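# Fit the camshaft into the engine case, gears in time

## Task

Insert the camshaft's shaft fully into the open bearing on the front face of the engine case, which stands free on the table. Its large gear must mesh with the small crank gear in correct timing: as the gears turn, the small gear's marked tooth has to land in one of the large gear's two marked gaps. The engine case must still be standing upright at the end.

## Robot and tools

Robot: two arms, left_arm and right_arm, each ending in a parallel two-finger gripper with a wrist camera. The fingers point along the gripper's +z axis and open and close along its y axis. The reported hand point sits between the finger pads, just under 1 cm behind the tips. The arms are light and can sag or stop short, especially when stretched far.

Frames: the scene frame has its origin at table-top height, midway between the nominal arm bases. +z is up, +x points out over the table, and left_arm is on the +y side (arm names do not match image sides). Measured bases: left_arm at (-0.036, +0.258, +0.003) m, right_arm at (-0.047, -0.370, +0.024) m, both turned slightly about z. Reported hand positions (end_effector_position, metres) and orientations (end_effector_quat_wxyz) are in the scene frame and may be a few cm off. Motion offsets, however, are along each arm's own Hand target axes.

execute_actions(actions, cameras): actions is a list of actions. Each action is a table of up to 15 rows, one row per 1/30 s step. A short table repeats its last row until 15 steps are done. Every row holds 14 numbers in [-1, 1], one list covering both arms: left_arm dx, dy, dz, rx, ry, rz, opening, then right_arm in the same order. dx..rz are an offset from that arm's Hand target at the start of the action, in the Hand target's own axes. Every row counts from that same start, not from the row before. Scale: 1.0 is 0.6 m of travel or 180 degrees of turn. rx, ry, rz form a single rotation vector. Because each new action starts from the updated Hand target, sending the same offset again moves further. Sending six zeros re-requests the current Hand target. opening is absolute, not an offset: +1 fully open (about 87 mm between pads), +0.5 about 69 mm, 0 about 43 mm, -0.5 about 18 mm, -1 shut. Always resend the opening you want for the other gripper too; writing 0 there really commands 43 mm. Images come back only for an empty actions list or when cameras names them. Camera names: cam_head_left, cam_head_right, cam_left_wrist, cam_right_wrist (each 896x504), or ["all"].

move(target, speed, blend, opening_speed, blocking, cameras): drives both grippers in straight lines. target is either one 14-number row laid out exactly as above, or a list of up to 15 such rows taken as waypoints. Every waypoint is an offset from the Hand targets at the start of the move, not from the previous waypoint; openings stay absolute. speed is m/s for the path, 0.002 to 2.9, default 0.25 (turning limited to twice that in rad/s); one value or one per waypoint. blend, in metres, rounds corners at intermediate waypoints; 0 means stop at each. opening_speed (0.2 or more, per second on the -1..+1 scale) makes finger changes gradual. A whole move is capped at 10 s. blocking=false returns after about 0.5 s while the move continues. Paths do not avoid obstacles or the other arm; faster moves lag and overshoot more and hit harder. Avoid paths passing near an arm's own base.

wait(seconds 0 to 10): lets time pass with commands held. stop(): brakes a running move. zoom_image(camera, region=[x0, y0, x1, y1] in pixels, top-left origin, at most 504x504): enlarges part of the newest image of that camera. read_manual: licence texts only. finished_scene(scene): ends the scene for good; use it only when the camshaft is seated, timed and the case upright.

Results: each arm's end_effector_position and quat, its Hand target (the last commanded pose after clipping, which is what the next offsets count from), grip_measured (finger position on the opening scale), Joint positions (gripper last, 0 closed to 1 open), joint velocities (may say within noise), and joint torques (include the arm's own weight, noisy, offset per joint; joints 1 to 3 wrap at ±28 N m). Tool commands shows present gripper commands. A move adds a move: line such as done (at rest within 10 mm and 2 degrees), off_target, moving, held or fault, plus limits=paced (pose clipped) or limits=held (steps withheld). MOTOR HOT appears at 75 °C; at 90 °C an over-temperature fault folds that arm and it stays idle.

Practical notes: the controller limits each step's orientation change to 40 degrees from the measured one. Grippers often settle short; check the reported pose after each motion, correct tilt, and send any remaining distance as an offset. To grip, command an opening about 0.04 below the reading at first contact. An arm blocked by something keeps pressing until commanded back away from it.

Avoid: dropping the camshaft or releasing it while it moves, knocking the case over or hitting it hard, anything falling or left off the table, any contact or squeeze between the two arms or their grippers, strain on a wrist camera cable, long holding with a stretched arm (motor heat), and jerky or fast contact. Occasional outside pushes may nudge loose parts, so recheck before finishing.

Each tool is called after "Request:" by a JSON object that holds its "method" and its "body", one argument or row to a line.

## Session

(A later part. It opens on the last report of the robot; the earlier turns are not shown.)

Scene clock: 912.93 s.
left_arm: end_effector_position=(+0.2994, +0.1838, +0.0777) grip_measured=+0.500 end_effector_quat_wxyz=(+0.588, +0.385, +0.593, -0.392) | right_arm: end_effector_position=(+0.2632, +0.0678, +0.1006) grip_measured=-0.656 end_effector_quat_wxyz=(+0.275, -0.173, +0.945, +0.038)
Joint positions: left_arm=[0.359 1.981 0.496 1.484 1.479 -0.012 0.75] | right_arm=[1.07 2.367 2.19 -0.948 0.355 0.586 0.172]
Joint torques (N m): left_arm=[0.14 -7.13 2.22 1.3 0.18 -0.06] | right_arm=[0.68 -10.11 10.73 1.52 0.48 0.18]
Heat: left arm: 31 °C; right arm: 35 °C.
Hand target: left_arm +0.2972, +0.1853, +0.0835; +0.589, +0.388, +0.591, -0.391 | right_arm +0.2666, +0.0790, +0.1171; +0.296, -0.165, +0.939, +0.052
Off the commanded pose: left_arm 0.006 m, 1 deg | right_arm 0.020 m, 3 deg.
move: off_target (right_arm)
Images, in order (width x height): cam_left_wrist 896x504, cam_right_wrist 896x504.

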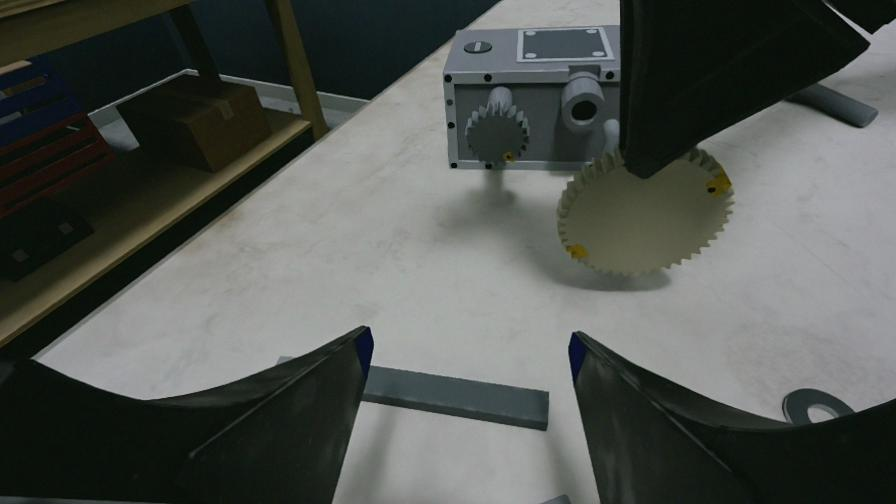

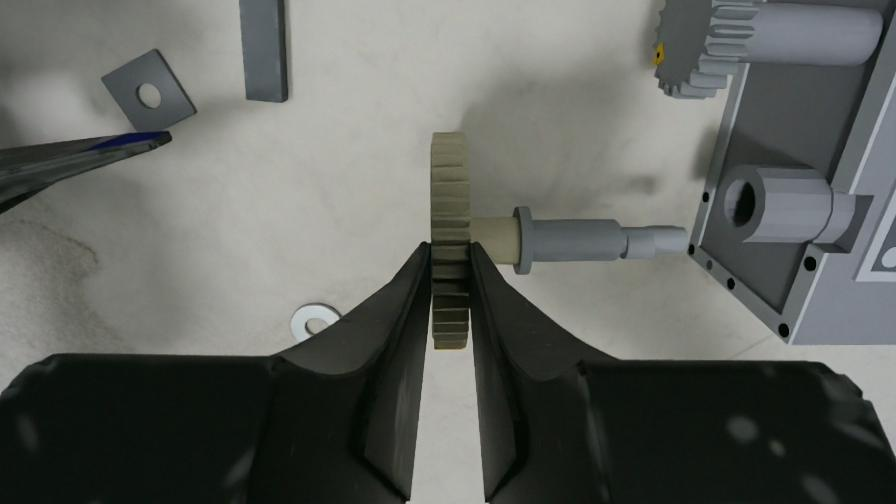

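Request:
{"method": "move", "body": {
  "target": [0,0,0,0,0,0,0.5,-0.0135,0,0.0165,0,0,0,-0.76],
  "cameras": ["cam_left_wrist","cam_right_wrist"],
  "speed": 0.08
}}

Request:
{"method": "zoom_image", "body": {
  "camera": "cam_left_wrist",
  "region": [430, 20, 770, 290]
}}

Request:
{"method": "zoom_image", "body": {
  "camera": "cam_right_wrist",
  "region": [500, 0, 896, 360]
}}

Scene clock: 945.43 s.
left_arm: end_effector_position=(+0.2994, +0.1838, +0.0777) grip_measured=+0.500 end_effector_quat_wxyz=(+0.588, +0.385, +0.593, -0.392) | right_arm: end_effector_position=(+0.2688, +0.0771, +0.0967) grip_measured=-0.656 end_effector_quat_wxyz=(+0.276, -0.172, +0.945, +0.039)
Joint positions: left_arm=[0.359 1.981 0.496 1.484 1.479 -0.012 0.75] | right_arm=[1.07 2.425 2.275 -0.971 0.355 0.587 0.172]
Joint torques (N m): left_arm=[0.16 -7.16 2.24 1.3 0.18 -0.07] | right_arm=[-0.47 -10.4 10.74 1.51 0.43 0]
Heat: left arm: 31 °C; right arm: 42 °C.
Hand target: left_arm +0.2972, +0.1853, +0.0835; +0.589, +0.388, +0.591, -0.391 | right_arm +0.2782, +0.0833, +0.1136; +0.296, -0.165, +0.939, +0.052
Off the commanded pose: left_arm 0.006 m, 1 deg | right_arm 0.020 m, 3 deg.
move: off_target (right_arm)
Images, in order (width x height): cam_left_wrist 896x504, cam_right_wrist 896x504.

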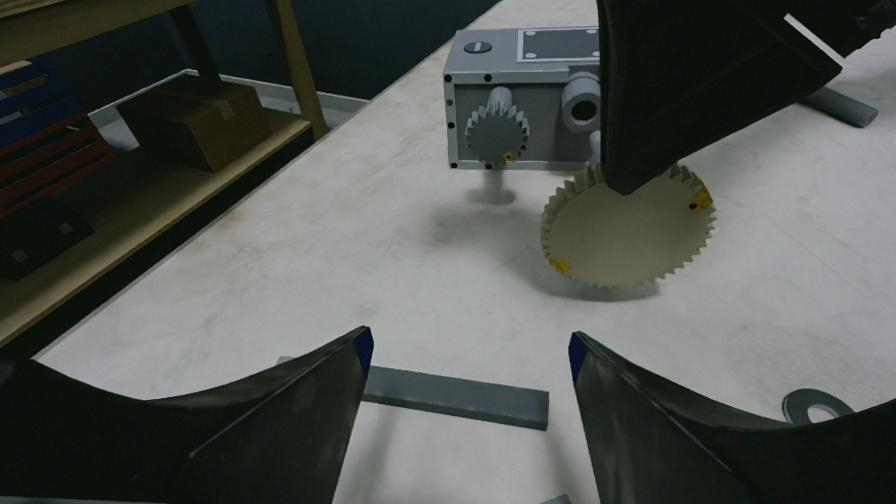

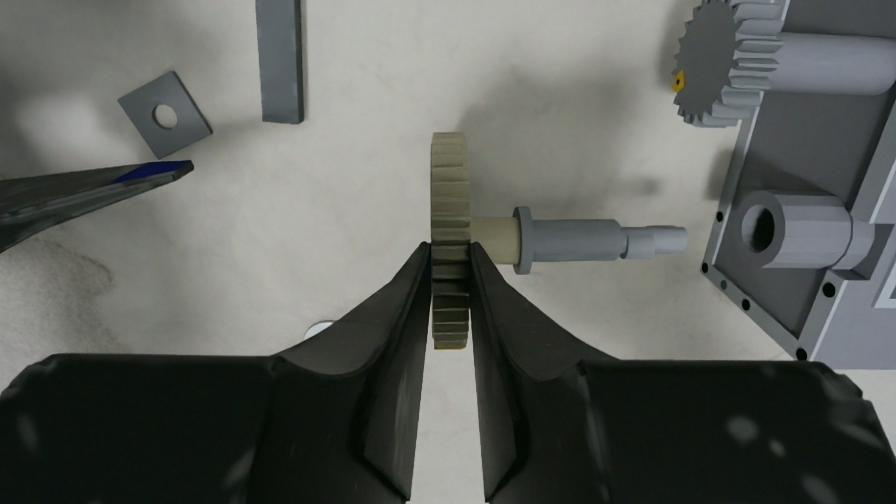

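Scaled by 1.482 from the camera's 896x504 image, which has a finer 1280x720 frame.

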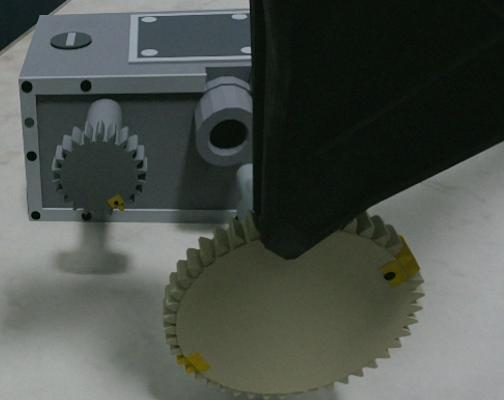

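Scaled by 1.273 from the camera's 896x504 image, which has a finer 1280x720 frame.

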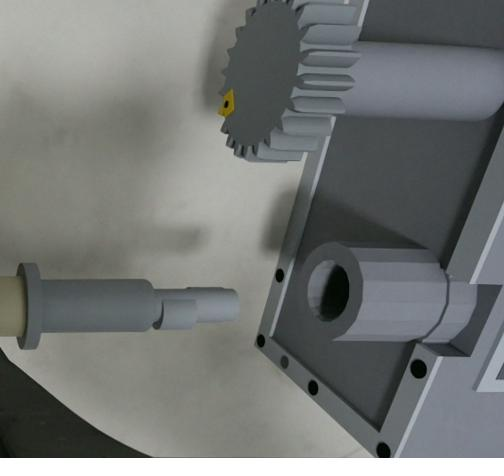

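Request:
{"method": "move", "body": {
  "target": [0,0,0,0,0,0,0.5,-0.0095,0,0.0133,0.016,0,0.011,-0.76],
  "cameras": ["cam_left_wrist","cam_right_wrist"],
  "speed": 0.08
}}

Request:
{"method": "zoom_image", "body": {
  "camera": "cam_left_wrist",
  "region": [430, 20, 770, 290]
}}

Request:
{"method": "zoom_image", "body": {
  "camera": "cam_right_wrist",
  "region": [500, 0, 896, 360]
}}

Scene clock: 960.30 s.
left_arm: end_effector_position=(+0.2994, +0.1838, +0.0777) grip_measured=+0.500 end_effector_quat_wxyz=(+0.588, +0.385, +0.593, -0.392) | right_arm: end_effector_position=(+0.2772, +0.0818, +0.0944) grip_measured=-0.656 end_effector_quat_wxyz=(+0.279, -0.156, +0.947, +0.023)
Joint positions: left_arm=[0.359 1.981 0.496 1.484 1.479 -0.012 0.75] | right_arm=[1.07 2.53 2.461 -1.079 0.389 0.618 0.172]
Joint torques (N m): left_arm=[0.14 -7.13 2.26 1.3 0.17 -0.07] | right_arm=[-0.58 -10.71 10.58 1.48 0.51 0.15]
Heat: left arm: 31 °C; right arm: 45 °C.
Hand target: left_arm +0.2972, +0.1853, +0.0835; +0.589, +0.388, +0.591, -0.391 | right_arm +0.2869, +0.0864, +0.1104; +0.299, -0.141, +0.943, +0.033
Off the commanded pose: left_arm 0.006 m, 1 deg | right_arm 0.019 m, 3 deg.
move: off_target (right_arm)
Images, in order (width x height): cam_left_wrist 896x504, cam_right_wrist 896x504.

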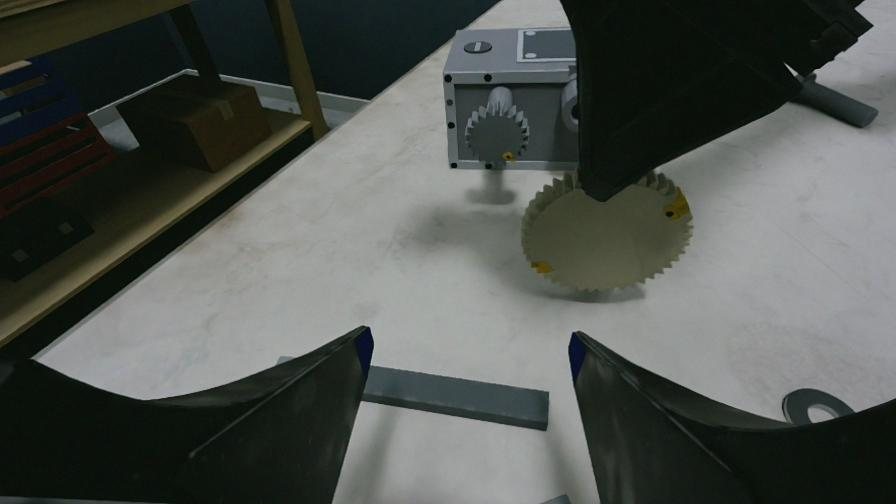

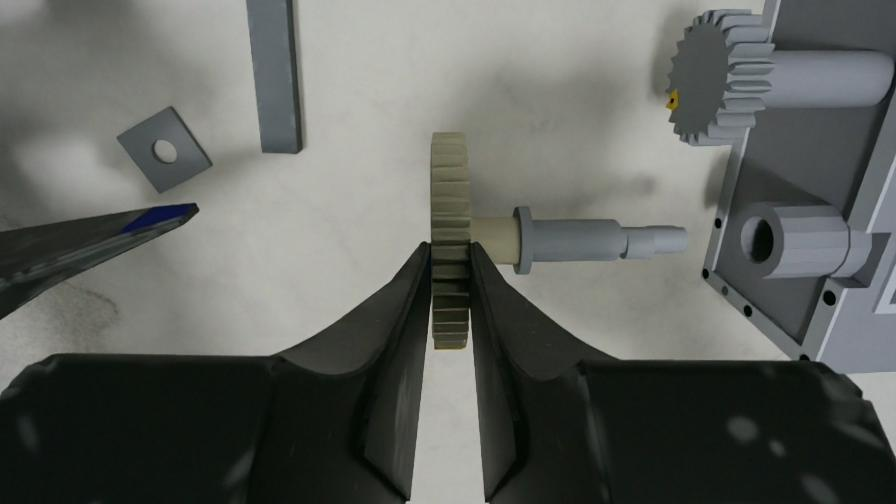

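Scaled by 1.482 from the camera's 896x504 image, which has a finer 1280x720 frame.

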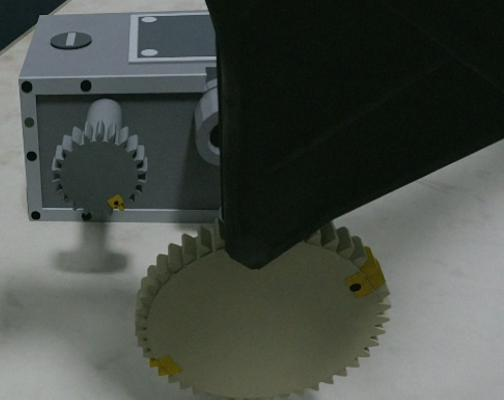

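Scaled by 1.273 from the camera's 896x504 image, which has a finer 1280x720 frame.

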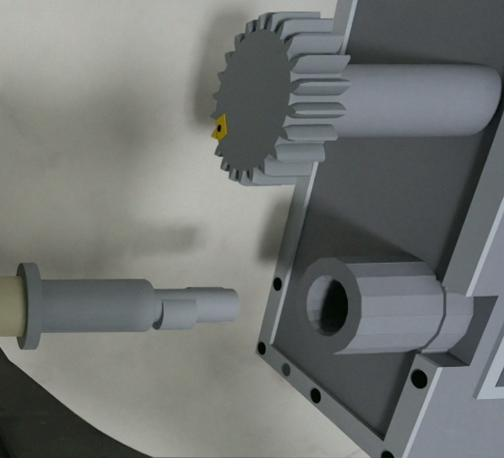

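Request:
{"method": "move", "body": {
  "target": [0,0,0,0,0,0,0.5,0,-0.03,0,0,0,0,-0.76],
  "cameras": ["cam_left_wrist","cam_right_wrist"],
  "speed": 0.06
}}

Request:
{"method": "zoom_image", "body": {
  "camera": "cam_left_wrist",
  "region": [430, 20, 770, 290]
}}

Request:
{"method": "zoom_image", "body": {
  "camera": "cam_right_wrist",
  "region": [500, 0, 896, 360]
}}

Scene clock: 970.40 s.
left_arm: end_effector_position=(+0.2994, +0.1838, +0.0777) grip_measured=+0.500 end_effector_quat_wxyz=(+0.588, +0.385, +0.593, -0.392) | right_arm: end_effector_position=(+0.2847, +0.0662, +0.0811) grip_measured=-0.654 end_effector_quat_wxyz=(+0.273, -0.147, +0.951, +0.011)
Joint positions: left_arm=[0.359 1.981 0.496 1.484 1.479 -0.012 0.75] | right_arm=[1.045 2.49 2.339 -1.016 0.39 0.615 0.173]
Joint torques (N m): left_arm=[0.14 -7.13 2.22 1.3 0.17 -0.06] | right_arm=[-0.49 -14.71 5.9 1.65 0.39 -0.06]
Heat: left arm: 31 °C; right arm: 47 °C.
Hand target: left_arm +0.2972, +0.1853, +0.0835; +0.589, +0.388, +0.591, -0.391 | right_arm +0.2919, +0.0691, +0.1106; +0.299, -0.141, +0.943, +0.033
Off the commanded pose: left_arm 0.006 m, 1 deg | right_arm 0.031 m, 4 deg.
move: off_target (right_arm)
Images, in order (width x height): cam_left_wrist 896x504, cam_right_wrist 896x504.

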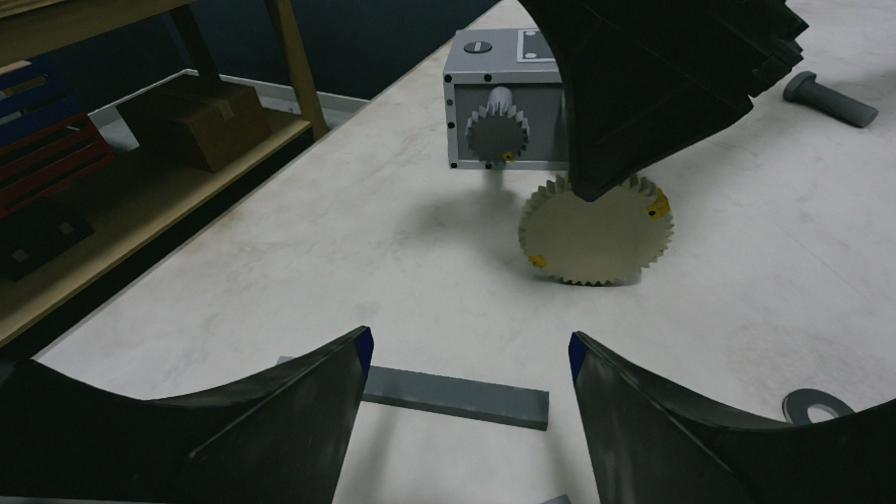

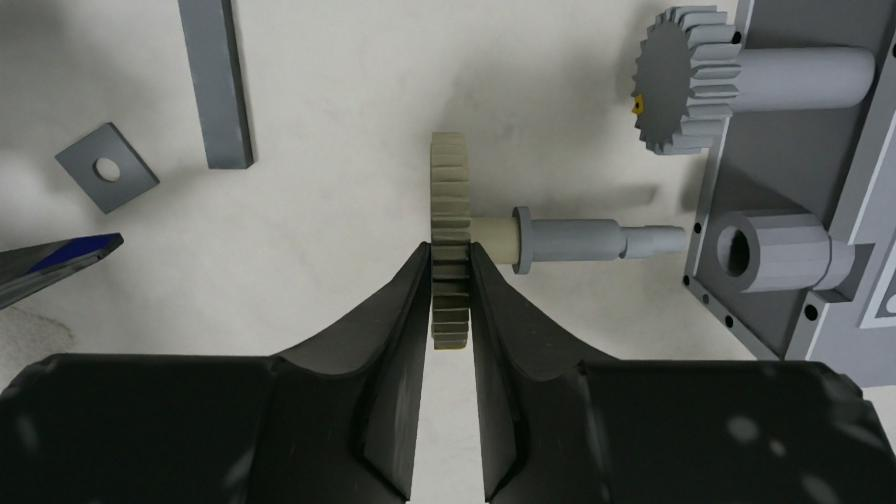

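Scaled by 1.482 from the camera's 896x504 image, which has a finer 1280x720 frame.

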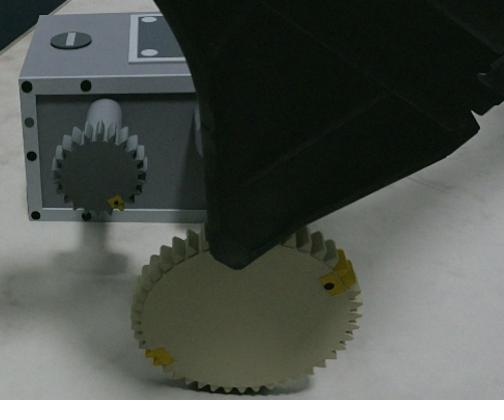

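Scaled by 1.273 from the camera's 896x504 image, which has a finer 1280x720 frame.

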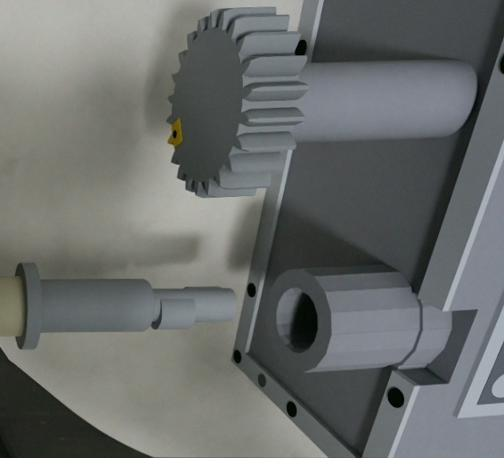

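Request:
{"method": "move", "body": {
  "target": [0,0,0,0,0,0,0.5,-0.006,0,-0.0095,0,0,0,-0.76],
  "cameras": ["cam_right_wrist"],
  "speed": 0.06
}}

Request:
{"method": "zoom_image", "body": {
  "camera": "cam_right_wrist",
  "region": [500, 0, 896, 360]
}}

Scene clock: 978.27 s.
left_arm: end_effector_position=(+0.2994, +0.1838, +0.0777) grip_measured=+0.500 end_effector_quat_wxyz=(+0.588, +0.385, +0.593, -0.392) | right_arm: end_effector_position=(+0.2842, +0.0654, +0.0808) grip_measured=-0.654 end_effector_quat_wxyz=(+0.272, -0.147, +0.951, +0.010)
Joint positions: left_arm=[0.359 1.981 0.496 1.484 1.479 -0.012 0.75] | right_arm=[1.045 2.49 2.339 -1.019 0.39 0.615 0.173]
Joint torques (N m): left_arm=[0.16 -7.15 2.25 1.3 0.17 -0.06] | right_arm=[-0.5 -14.48 8.59 1.42 0.4 -0.07]
Heat: left arm: 31 °C; right arm: 48 °C.
Hand target: left_arm +0.2972, +0.1853, +0.0835; +0.589, +0.388, +0.591, -0.391 | right_arm +0.2916, +0.0691, +0.1173; +0.299, -0.141, +0.943, +0.033
Off the commanded pose: left_arm 0.006 m, 1 deg | right_arm 0.037 m, 4 deg.
move: off_target (right_arm)
Images, in order (width x height): cam_right_wrist 896x504.

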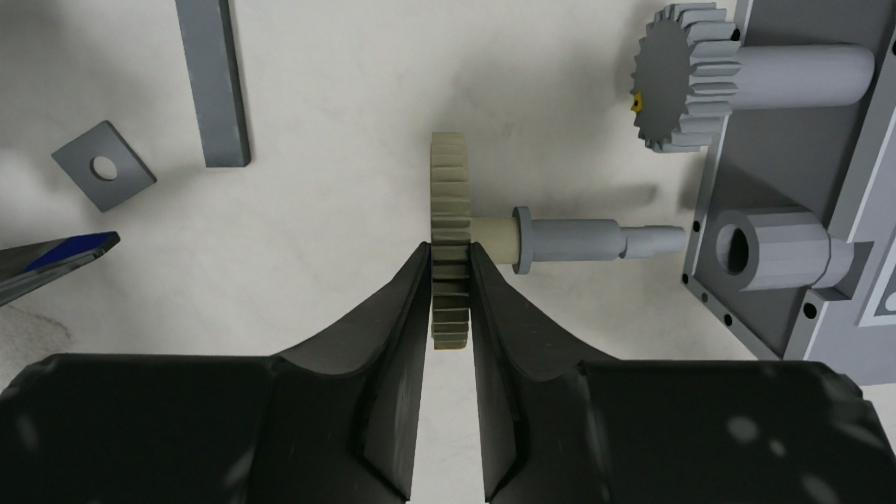

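Scaled by 1.273 from the camera's 896x504 image, which has a finer 1280x720 frame.

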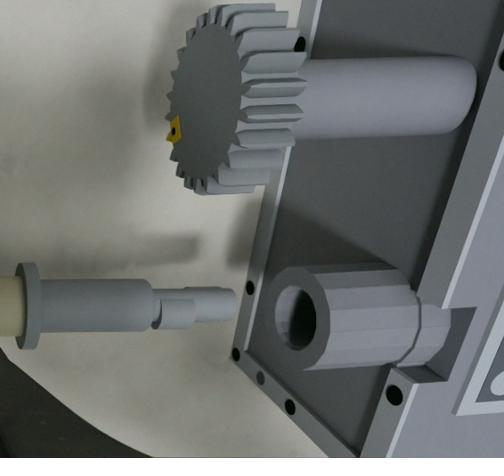

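Request:
{"method": "move", "body": {
  "target": [0,0,0,0,0,0,0.5,-0.008,0,-0.0125,0,0,0,-0.76],
  "cameras": ["cam_right_wrist"],
  "speed": 0.06
}}

Request:
{"method": "zoom_image", "body": {
  "camera": "cam_right_wrist",
  "region": [500, 0, 896, 360]
}}

Scene clock: 984.63 s.
left_arm: end_effector_position=(+0.2994, +0.1838, +0.0777) grip_measured=+0.500 end_effector_quat_wxyz=(+0.588, +0.385, +0.593, -0.392) | right_arm: end_effector_position=(+0.2821, +0.0621, +0.0865) grip_measured=-0.654 end_effector_quat_wxyz=(+0.268, -0.149, +0.952, +0.005)
Joint positions: left_arm=[0.359 1.981 0.496 1.484 1.479 -0.012 0.75] | right_arm=[1.045 2.49 2.365 -1.059 0.39 0.615 0.173]
Joint torques (N m): left_arm=[0.14 -7.13 2.26 1.3 0.17 -0.06] | right_arm=[-0.46 -14.06 10.52 1.37 0.39 -0.07]
Heat: left arm: 31 °C; right arm: 49 °C.
Hand target: left_arm +0.2972, +0.1853, +0.0835; +0.589, +0.388, +0.591, -0.391 | right_arm +0.2912, +0.0693, +0.1263; +0.299, -0.141, +0.943, +0.033
Off the commanded pose: left_arm 0.006 m, 1 deg | right_arm 0.041 m, 5 deg.
move: off_target (right_arm)
Images, in order (width x height): cam_right_wrist 896x504.

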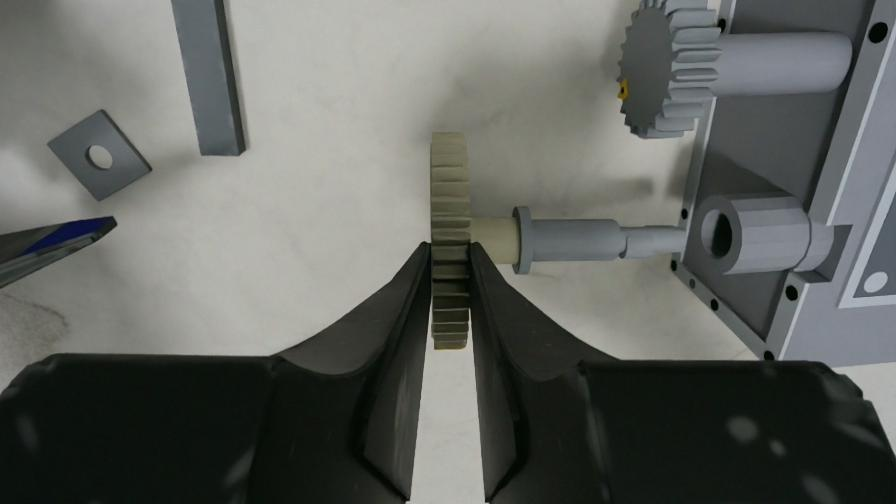

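Scaled by 1.273 from the camera's 896x504 image, which has a finer 1280x720 frame.

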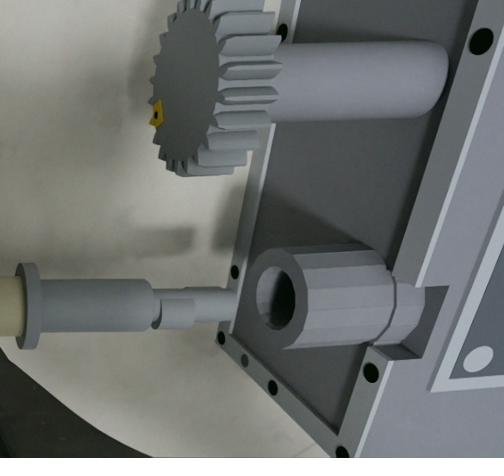

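Request:
{"method": "wait", "body": {
  "seconds": 0,
  "cameras": ["cam_left_wrist","cam_head_left","cam_head_right"]
}}

Request:
{"method": "zoom_image", "body": {
  "camera": "cam_left_wrist",
  "region": [430, 20, 770, 290]
}}

Scene clock: 991.00 s.
left_arm: end_effector_position=(+0.2994, +0.1838, +0.0777) grip_measured=+0.500 end_effector_quat_wxyz=(+0.588, +0.385, +0.593, -0.392) | right_arm: end_effector_position=(+0.2820, +0.0621, +0.0865) grip_measured=-0.654 end_effector_quat_wxyz=(+0.268, -0.149, +0.952, +0.005)
Joint positions: left_arm=[0.359 1.981 0.496 1.484 1.479 -0.012 0.75] | right_arm=[1.045 2.49 2.365 -1.059 0.39 0.615 0.173]
Joint torques (N m): left_arm=[0.16 -7.12 2.25 1.3 0.18 -0.06] | right_arm=[-0.39 -14.02 10.56 1.38 0.39 -0.07]
Heat: left arm: 31 °C; right arm: 50 °C.
Hand target: left_arm +0.2972, +0.1853, +0.0835; +0.589, +0.388, +0.591, -0.391 | right_arm +0.2912, +0.0693, +0.1263; +0.299, -0.141, +0.943, +0.033
Tool commands: left_gripper/opening=+0.5 right_gripper/opening=-0.76
Off the commanded pose: left_arm 0.006 m, 1 deg | right_arm 0.041 m, 5 deg.
Images, in order (width x height): cam_head_left 896x504, cam_head_right 896x504, cam_left_wrist 896x504.

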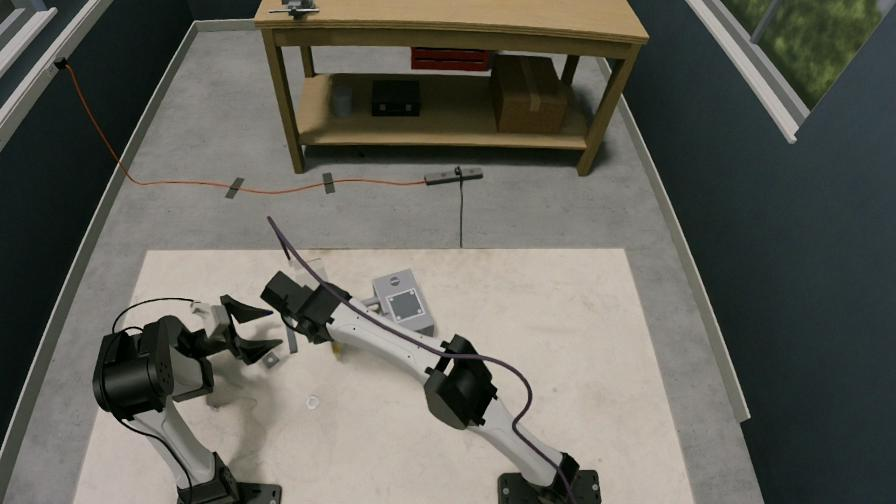

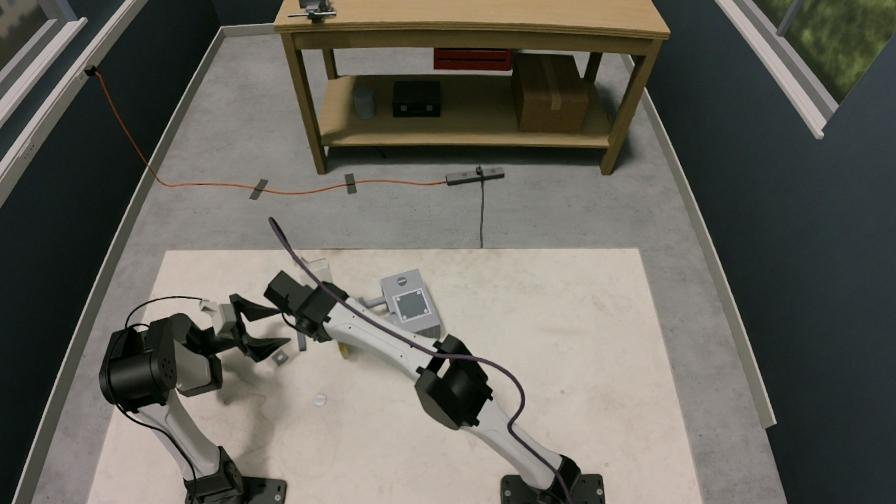

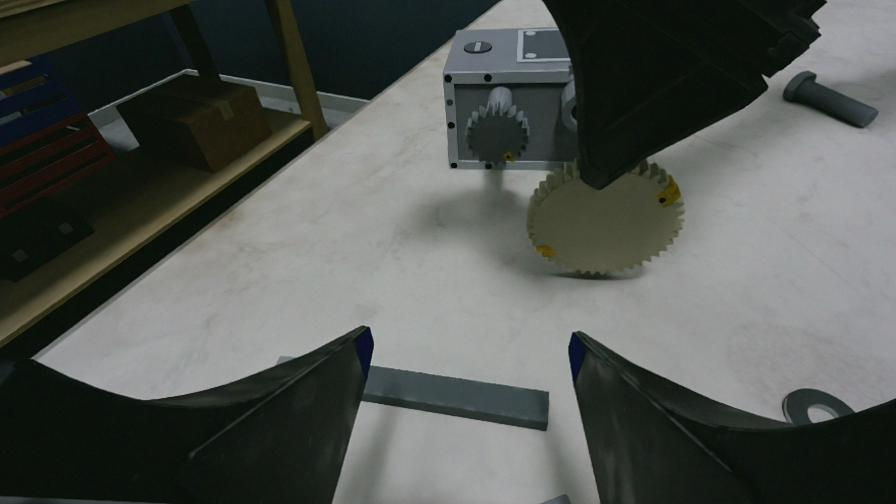

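Scaled by 1.482 from the camera's 896x504 image, which has a finer 1280x720 frame.

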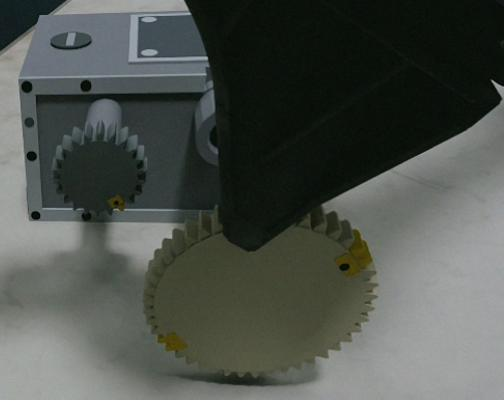

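Request:
{"method": "zoom_image", "body": {
  "camera": "cam_left_wrist",
  "region": [500, 180, 720, 300]
}}

Request:
{"method": "zoom_image", "body": {
  "camera": "cam_left_wrist",
  "region": [430, 20, 590, 220]
}}

Scaled by 2.291 from the camera's 896x504 image, which has a finer 1280x720 frame.

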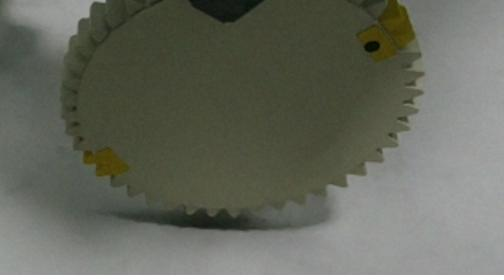

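Scaled by 2.520 from the camera's 896x504 image, which has a finer 1280x720 frame.

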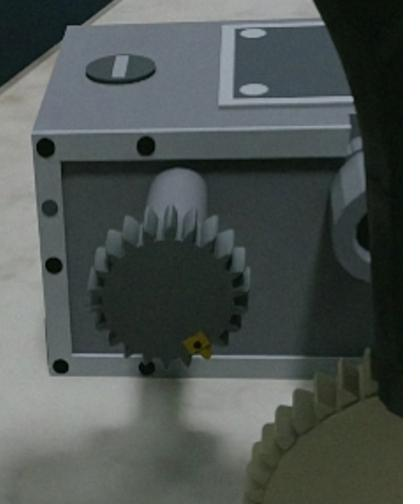

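Request:
{"method": "move", "body": {
  "target": [0,0,0,0,0,0,0.5,-0.025,0.006,-0.015,0,0,0,-0.76],
  "cameras": ["cam_right_wrist","cam_left_wrist"],
  "speed": 0.06
}}

Request:
{"method": "zoom_image", "body": {
  "camera": "cam_right_wrist",
  "region": [500, 0, 896, 360]
}}

Request:
{"method": "zoom_image", "body": {
  "camera": "cam_left_wrist",
  "region": [430, 20, 770, 290]
}}

Scene clock: 1038.50 s.
left_arm: end_effector_position=(+0.2994, +0.1838, +0.0777) grip_measured=+0.500 end_effector_quat_wxyz=(+0.588, +0.385, +0.593, -0.392) | right_arm: end_effector_position=(+0.2891, +0.0728, +0.1272) grip_measured=-0.654 end_effector_quat_wxyz=(+0.284, -0.146, +0.948, +0.022)
Joint positions: left_arm=[0.359 1.981 0.496 1.484 1.479 -0.012 0.75] | right_arm=[1.045 2.596 2.718 -1.256 0.39 0.61 0.173]
Joint torques (N m): left_arm=[0.16 -7.12 2.21 1.3 0.18 -0.06] | right_arm=[-0.69 -10.74 10.06 1.47 0.36 -0.05]
Heat: left arm: 31 °C; right arm: 56 °C.
Hand target: left_arm +0.2972, +0.1853, +0.0835; +0.589, +0.388, +0.591, -0.391 | right_arm +0.2969, +0.0751, +0.1424; +0.299, -0.141, +0.943, +0.033
Off the commanded pose: left_arm 0.006 m, 1 deg | right_arm 0.017 m, 2 deg.
move: off_target (right_arm)
Images, in order (width x height): cam_left_wrist 896x504, cam_right_wrist 896x504.

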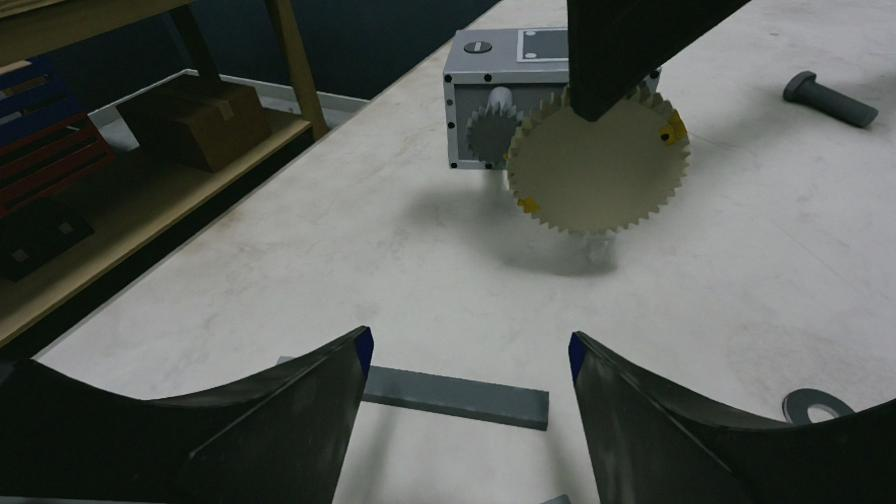

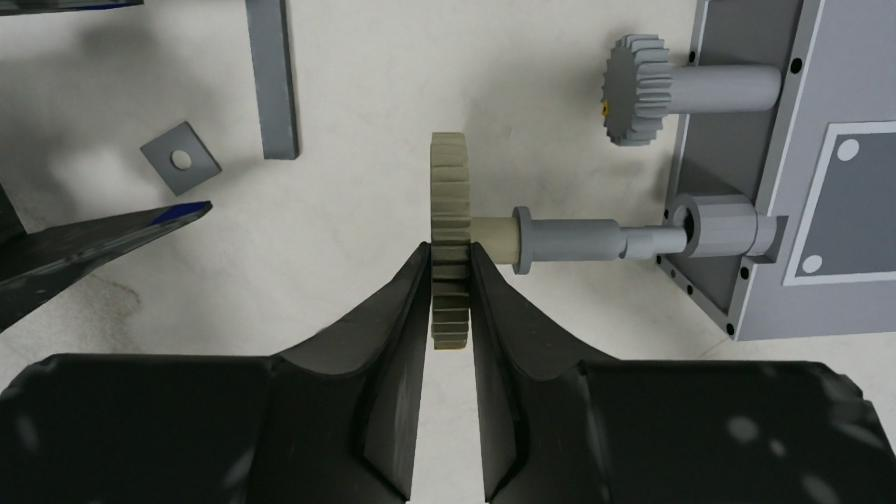

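Scaled by 1.273 from the camera's 896x504 image, which has a finer 1280x720 frame.

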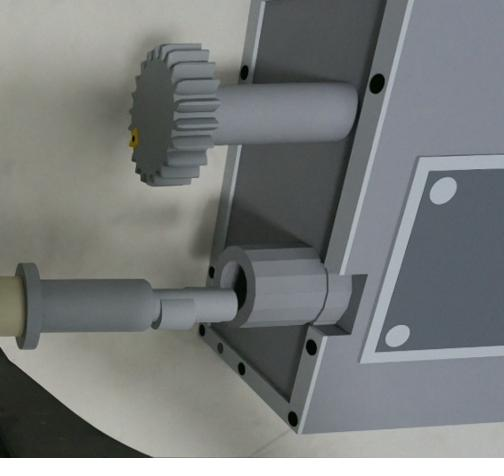

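Scaled by 1.482 from the camera's 896x504 image, which has a finer 1280x720 frame.

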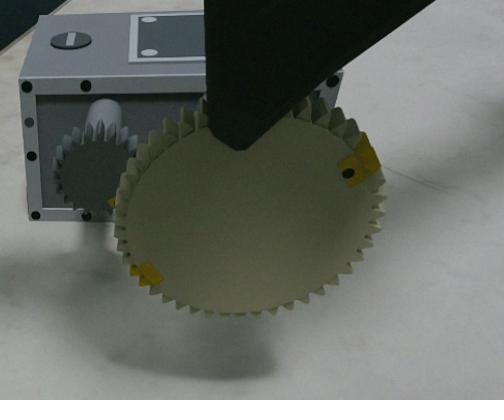

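Request:
{"method": "move", "body": {
  "target": [0,0,0,0,0,0,0.5,0.0165,0.0,0.027,0,0,0,-0.76],
  "cameras": ["cam_right_wrist","cam_left_wrist"],
  "speed": 0.06
}}

Request:
{"method": "zoom_image", "body": {
  "camera": "cam_right_wrist",
  "region": [500, 0, 896, 360]
}}

Request:
{"method": "zoom_image", "body": {
  "camera": "cam_left_wrist",
  "region": [430, 20, 770, 290]
}}

Scene clock: 1046.47 s.
left_arm: end_effector_position=(+0.2994, +0.1838, +0.0777) grip_measured=+0.500 end_effector_quat_wxyz=(+0.588, +0.385, +0.593, -0.392) | right_arm: end_effector_position=(+0.2894, +0.0733, +0.0930) grip_measured=-0.654 end_effector_quat_wxyz=(+0.274, -0.149, +0.950, +0.011)
Joint positions: left_arm=[0.359 1.981 0.496 1.484 1.479 -0.012 0.75] | right_arm=[1.045 2.578 2.551 -1.139 0.39 0.61 0.173]
Joint torques (N m): left_arm=[0.16 -7.13 2.21 1.3 0.18 -0.06] | right_arm=[-0.88 -14.72 6.11 1.65 0.37 -0.03]
Heat: left arm: 31 °C; right arm: 55 °C.
Hand target: left_arm +0.2972, +0.1853, +0.0835; +0.589, +0.388, +0.591, -0.391 | right_arm +0.2981, +0.0750, +0.1232; +0.299, -0.141, +0.943, +0.033
Off the commanded pose: left_arm 0.006 m, 1 deg | right_arm 0.032 m, 4 deg.
move: off_target (right_arm)
Images, in order (width x height): cam_left_wrist 896x504, cam_right_wrist 896x504.

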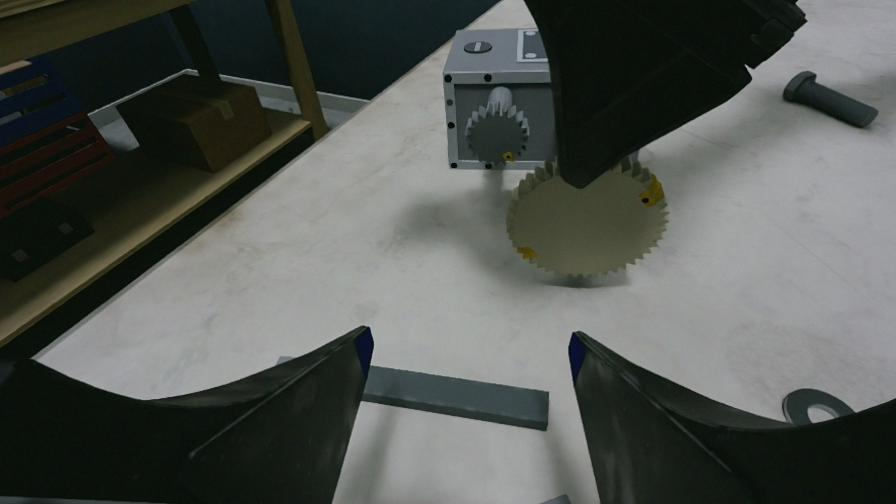

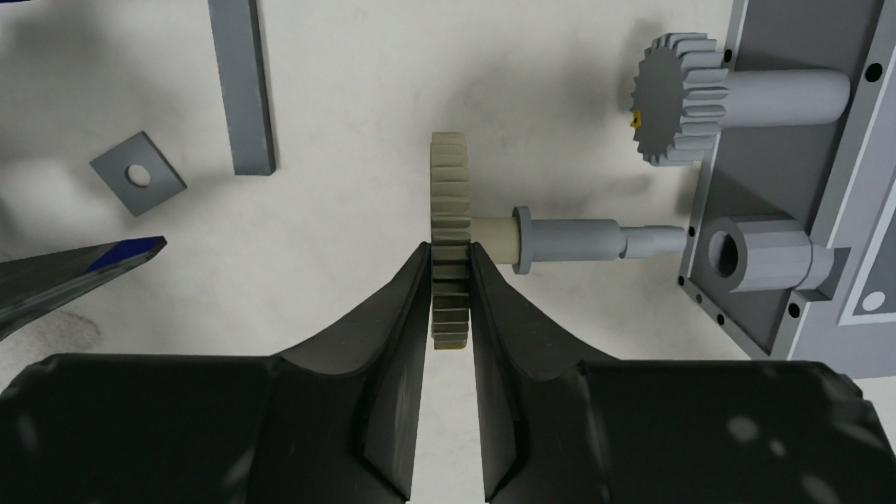

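Scaled by 1.273 from the camera's 896x504 image, which has a finer 1280x720 frame.

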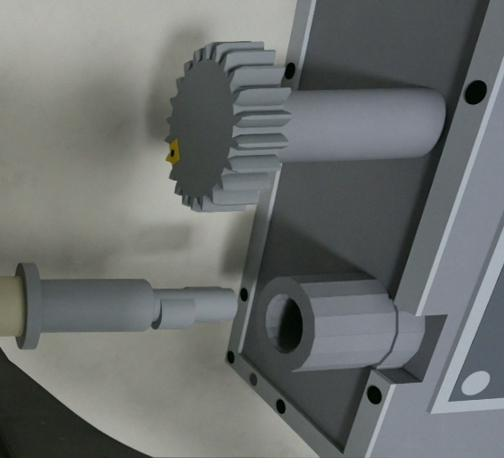

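Scaled by 1.482 from the camera's 896x504 image, which has a finer 1280x720 frame.

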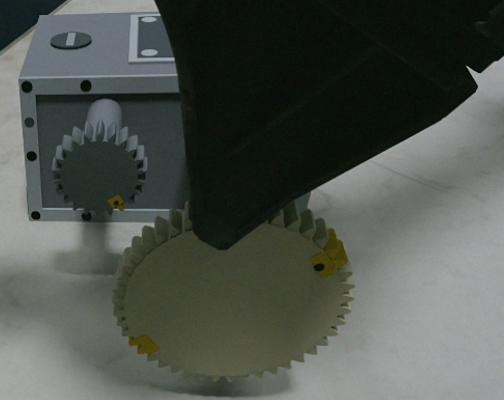

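Request:
{"method": "move", "body": {
  "target": [0,0,0,0,0,0,0.5,-0.0115,0,-0.0185,0,0,0,-0.76],
  "cameras": ["cam_right_wrist","cam_left_wrist"],
  "speed": 0.06
}}

Request:
{"method": "zoom_image", "body": {
  "camera": "cam_right_wrist",
  "region": [500, 0, 896, 360]
}}

Scene clock: 1056.43 s.
left_arm: end_effector_position=(+0.2994, +0.1838, +0.0777) grip_measured=+0.500 end_effector_quat_wxyz=(+0.588, +0.385, +0.593, -0.392) | right_arm: end_effector_position=(+0.2886, +0.0720, +0.1115) grip_measured=-0.654 end_effector_quat_wxyz=(+0.277, -0.148, +0.949, +0.015)
Joint positions: left_arm=[0.359 1.981 0.496 1.484 1.479 -0.012 0.75] | right_arm=[1.045 2.578 2.623 -1.199 0.39 0.61 0.173]
Joint torques (N m): left_arm=[0.16 -7.15 2.22 1.3 0.18 -0.07] | right_arm=[-0.7 -12.16 10.3 1.44 0.38 -0.03]
Heat: left arm: 31 °C; right arm: 57 °C.
Hand target: left_arm +0.2972, +0.1853, +0.0835; +0.589, +0.388, +0.591, -0.391 | right_arm +0.2973, +0.0751, +0.1363; +0.299, -0.141, +0.943, +0.033
Off the commanded pose: left_arm 0.006 m, 1 deg | right_arm 0.026 m, 3 deg.
move: off_target (right_arm)
Images, in order (width x height): cam_left_wrist 896x504, cam_right_wrist 896x504.

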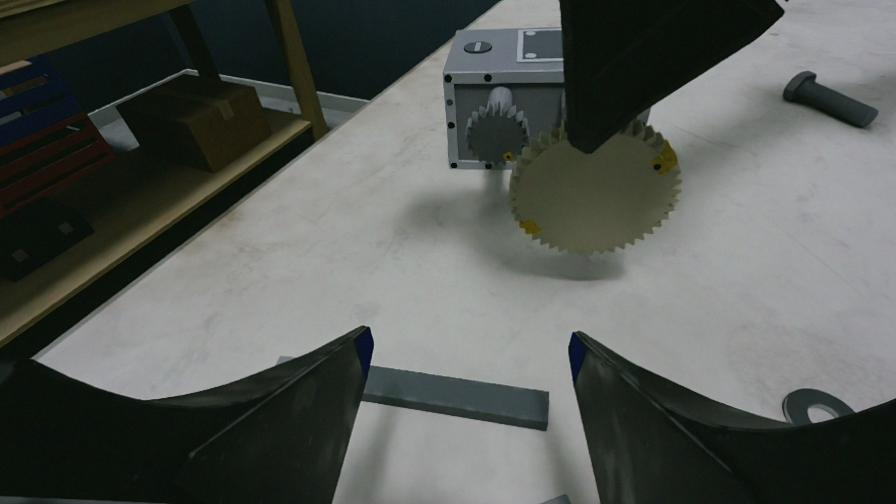

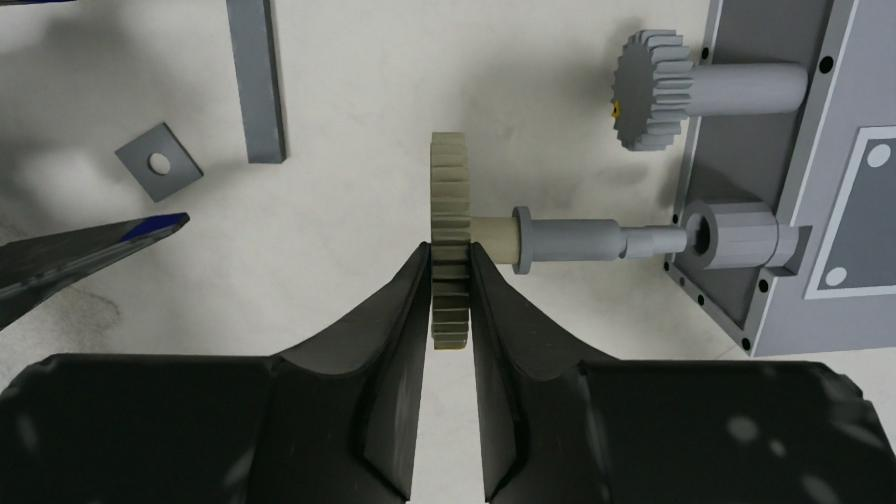

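Scaled by 1.273 from the camera's 896x504 image, which has a finer 1280x720 frame.

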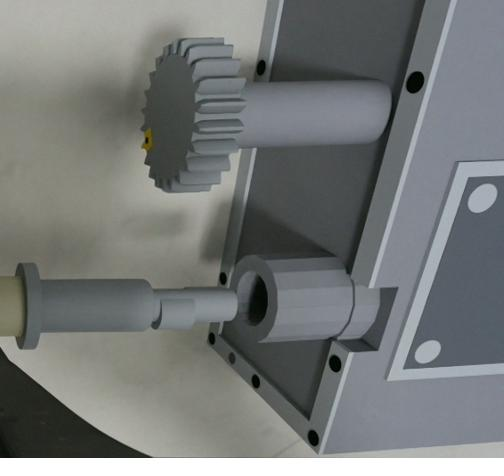

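Request:
{"method": "move", "body": {
  "target": [0,0,0,0,0,0,0.5,0.0045,0,0.007,0,0,0,-0.76],
  "cameras": ["cam_right_wrist","cam_left_wrist"],
  "speed": 0.06
}}

Request:
{"method": "zoom_image", "body": {
  "camera": "cam_right_wrist",
  "region": [500, 0, 896, 360]
}}

Scene clock: 1060.77 s.
left_arm: end_effector_position=(+0.2994, +0.1838, +0.0777) grip_measured=+0.500 end_effector_quat_wxyz=(+0.588, +0.385, +0.593, -0.392) | right_arm: end_effector_position=(+0.2888, +0.0724, +0.1116) grip_measured=-0.654 end_effector_quat_wxyz=(+0.278, -0.148, +0.949, +0.016)
Joint positions: left_arm=[0.359 1.981 0.496 1.484 1.479 -0.012 0.75] | right_arm=[1.045 2.578 2.623 -1.197 0.39 0.61 0.173]
Joint torques (N m): left_arm=[0.18 -7.16 2.25 1.3 0.18 -0.07] | right_arm=[-0.83 -12.79 7.09 1.68 0.36 -0.03]
Heat: left arm: 31 °C; right arm: 57 °C.
Hand target: left_arm +0.2972, +0.1853, +0.0835; +0.589, +0.388, +0.591, -0.391 | right_arm +0.2976, +0.0751, +0.1313; +0.299, -0.141, +0.943, +0.033
Off the commanded pose: left_arm 0.006 m, 1 deg | right_arm 0.022 m, 3 deg.
move: off_target (right_arm)
Images, in order (width x height): cam_left_wrist 896x504, cam_right_wrist 896x504.

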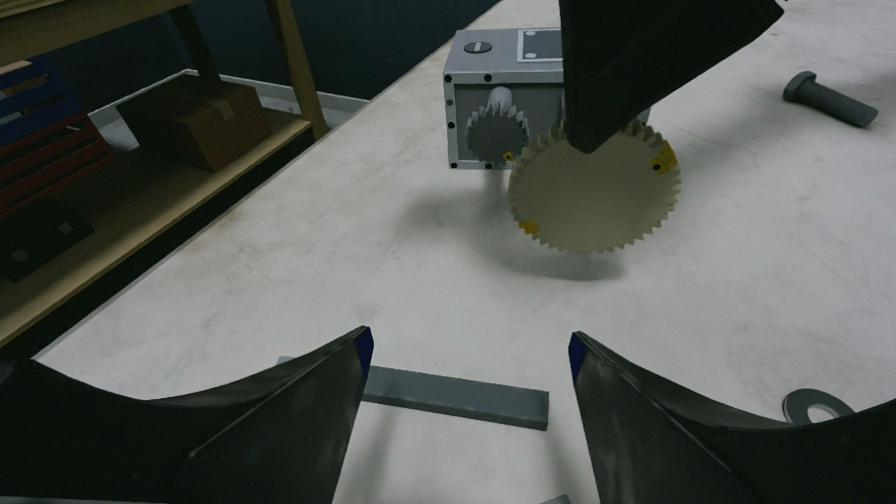

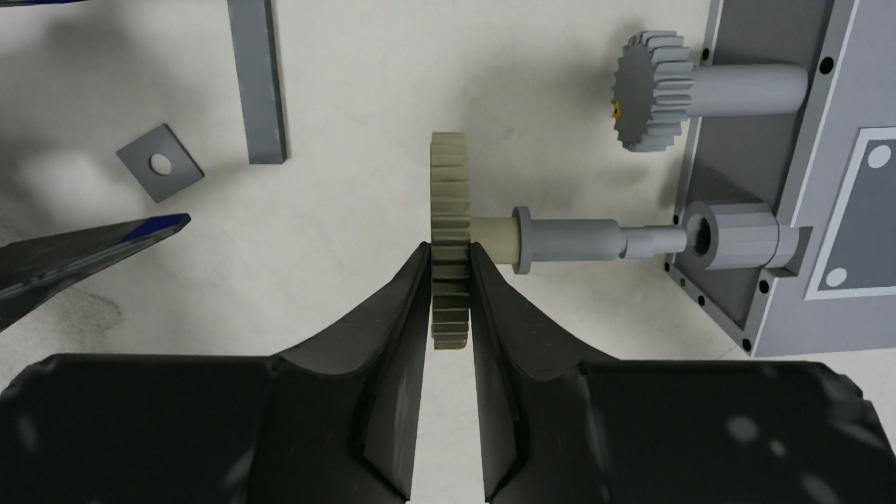

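Scaled by 1.273 from the camera's 896x504 image, which has a finer 1280x720 frame.

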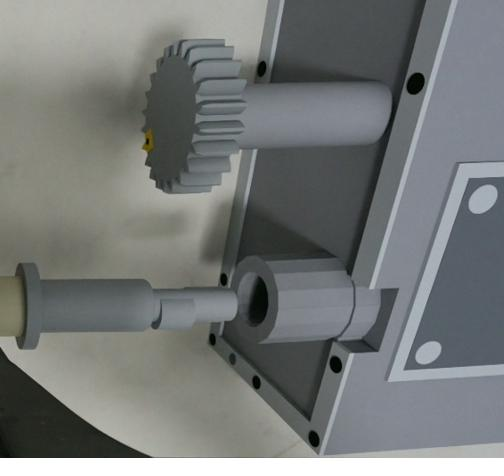

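Request:
{"method": "move", "body": {
  "target": [0,0,0,0,0,0,0.5,0.0025,0,0.004,0,0,0,-0.76],
  "speed": 0.06
}}

Scene clock: 1065.13 s.
left_arm: end_effector_position=(+0.2994, +0.1838, +0.0777) grip_measured=+0.500 end_effector_quat_wxyz=(+0.588, +0.385, +0.593, -0.392) | right_arm: end_effector_position=(+0.2905, +0.0751, +0.1126) grip_measured=-0.654 end_effector_quat_wxyz=(+0.282, -0.146, +0.948, +0.021)
Joint positions: left_arm=[0.359 1.981 0.496 1.484 1.479 -0.012 0.75] | right_arm=[1.045 2.578 2.623 -1.184 0.39 0.61 0.173]
Joint torques (N m): left_arm=[0.17 -7.15 2.24 1.3 0.18 -0.07] | right_arm=[-0.84 -12.94 5.38 1.69 0.37 -0.06]
Heat: left arm: 31 °C; right arm: 57 °C.
Hand target: left_arm +0.2972, +0.1853, +0.0835; +0.589, +0.388, +0.591, -0.391 | right_arm +0.2977, +0.0751, +0.1285; +0.299, -0.141, +0.943, +0.033
Off the commanded pose: left_arm 0.006 m, 1 deg | right_arm 0.018 m, 3 deg.
move: off_target (right_arm)


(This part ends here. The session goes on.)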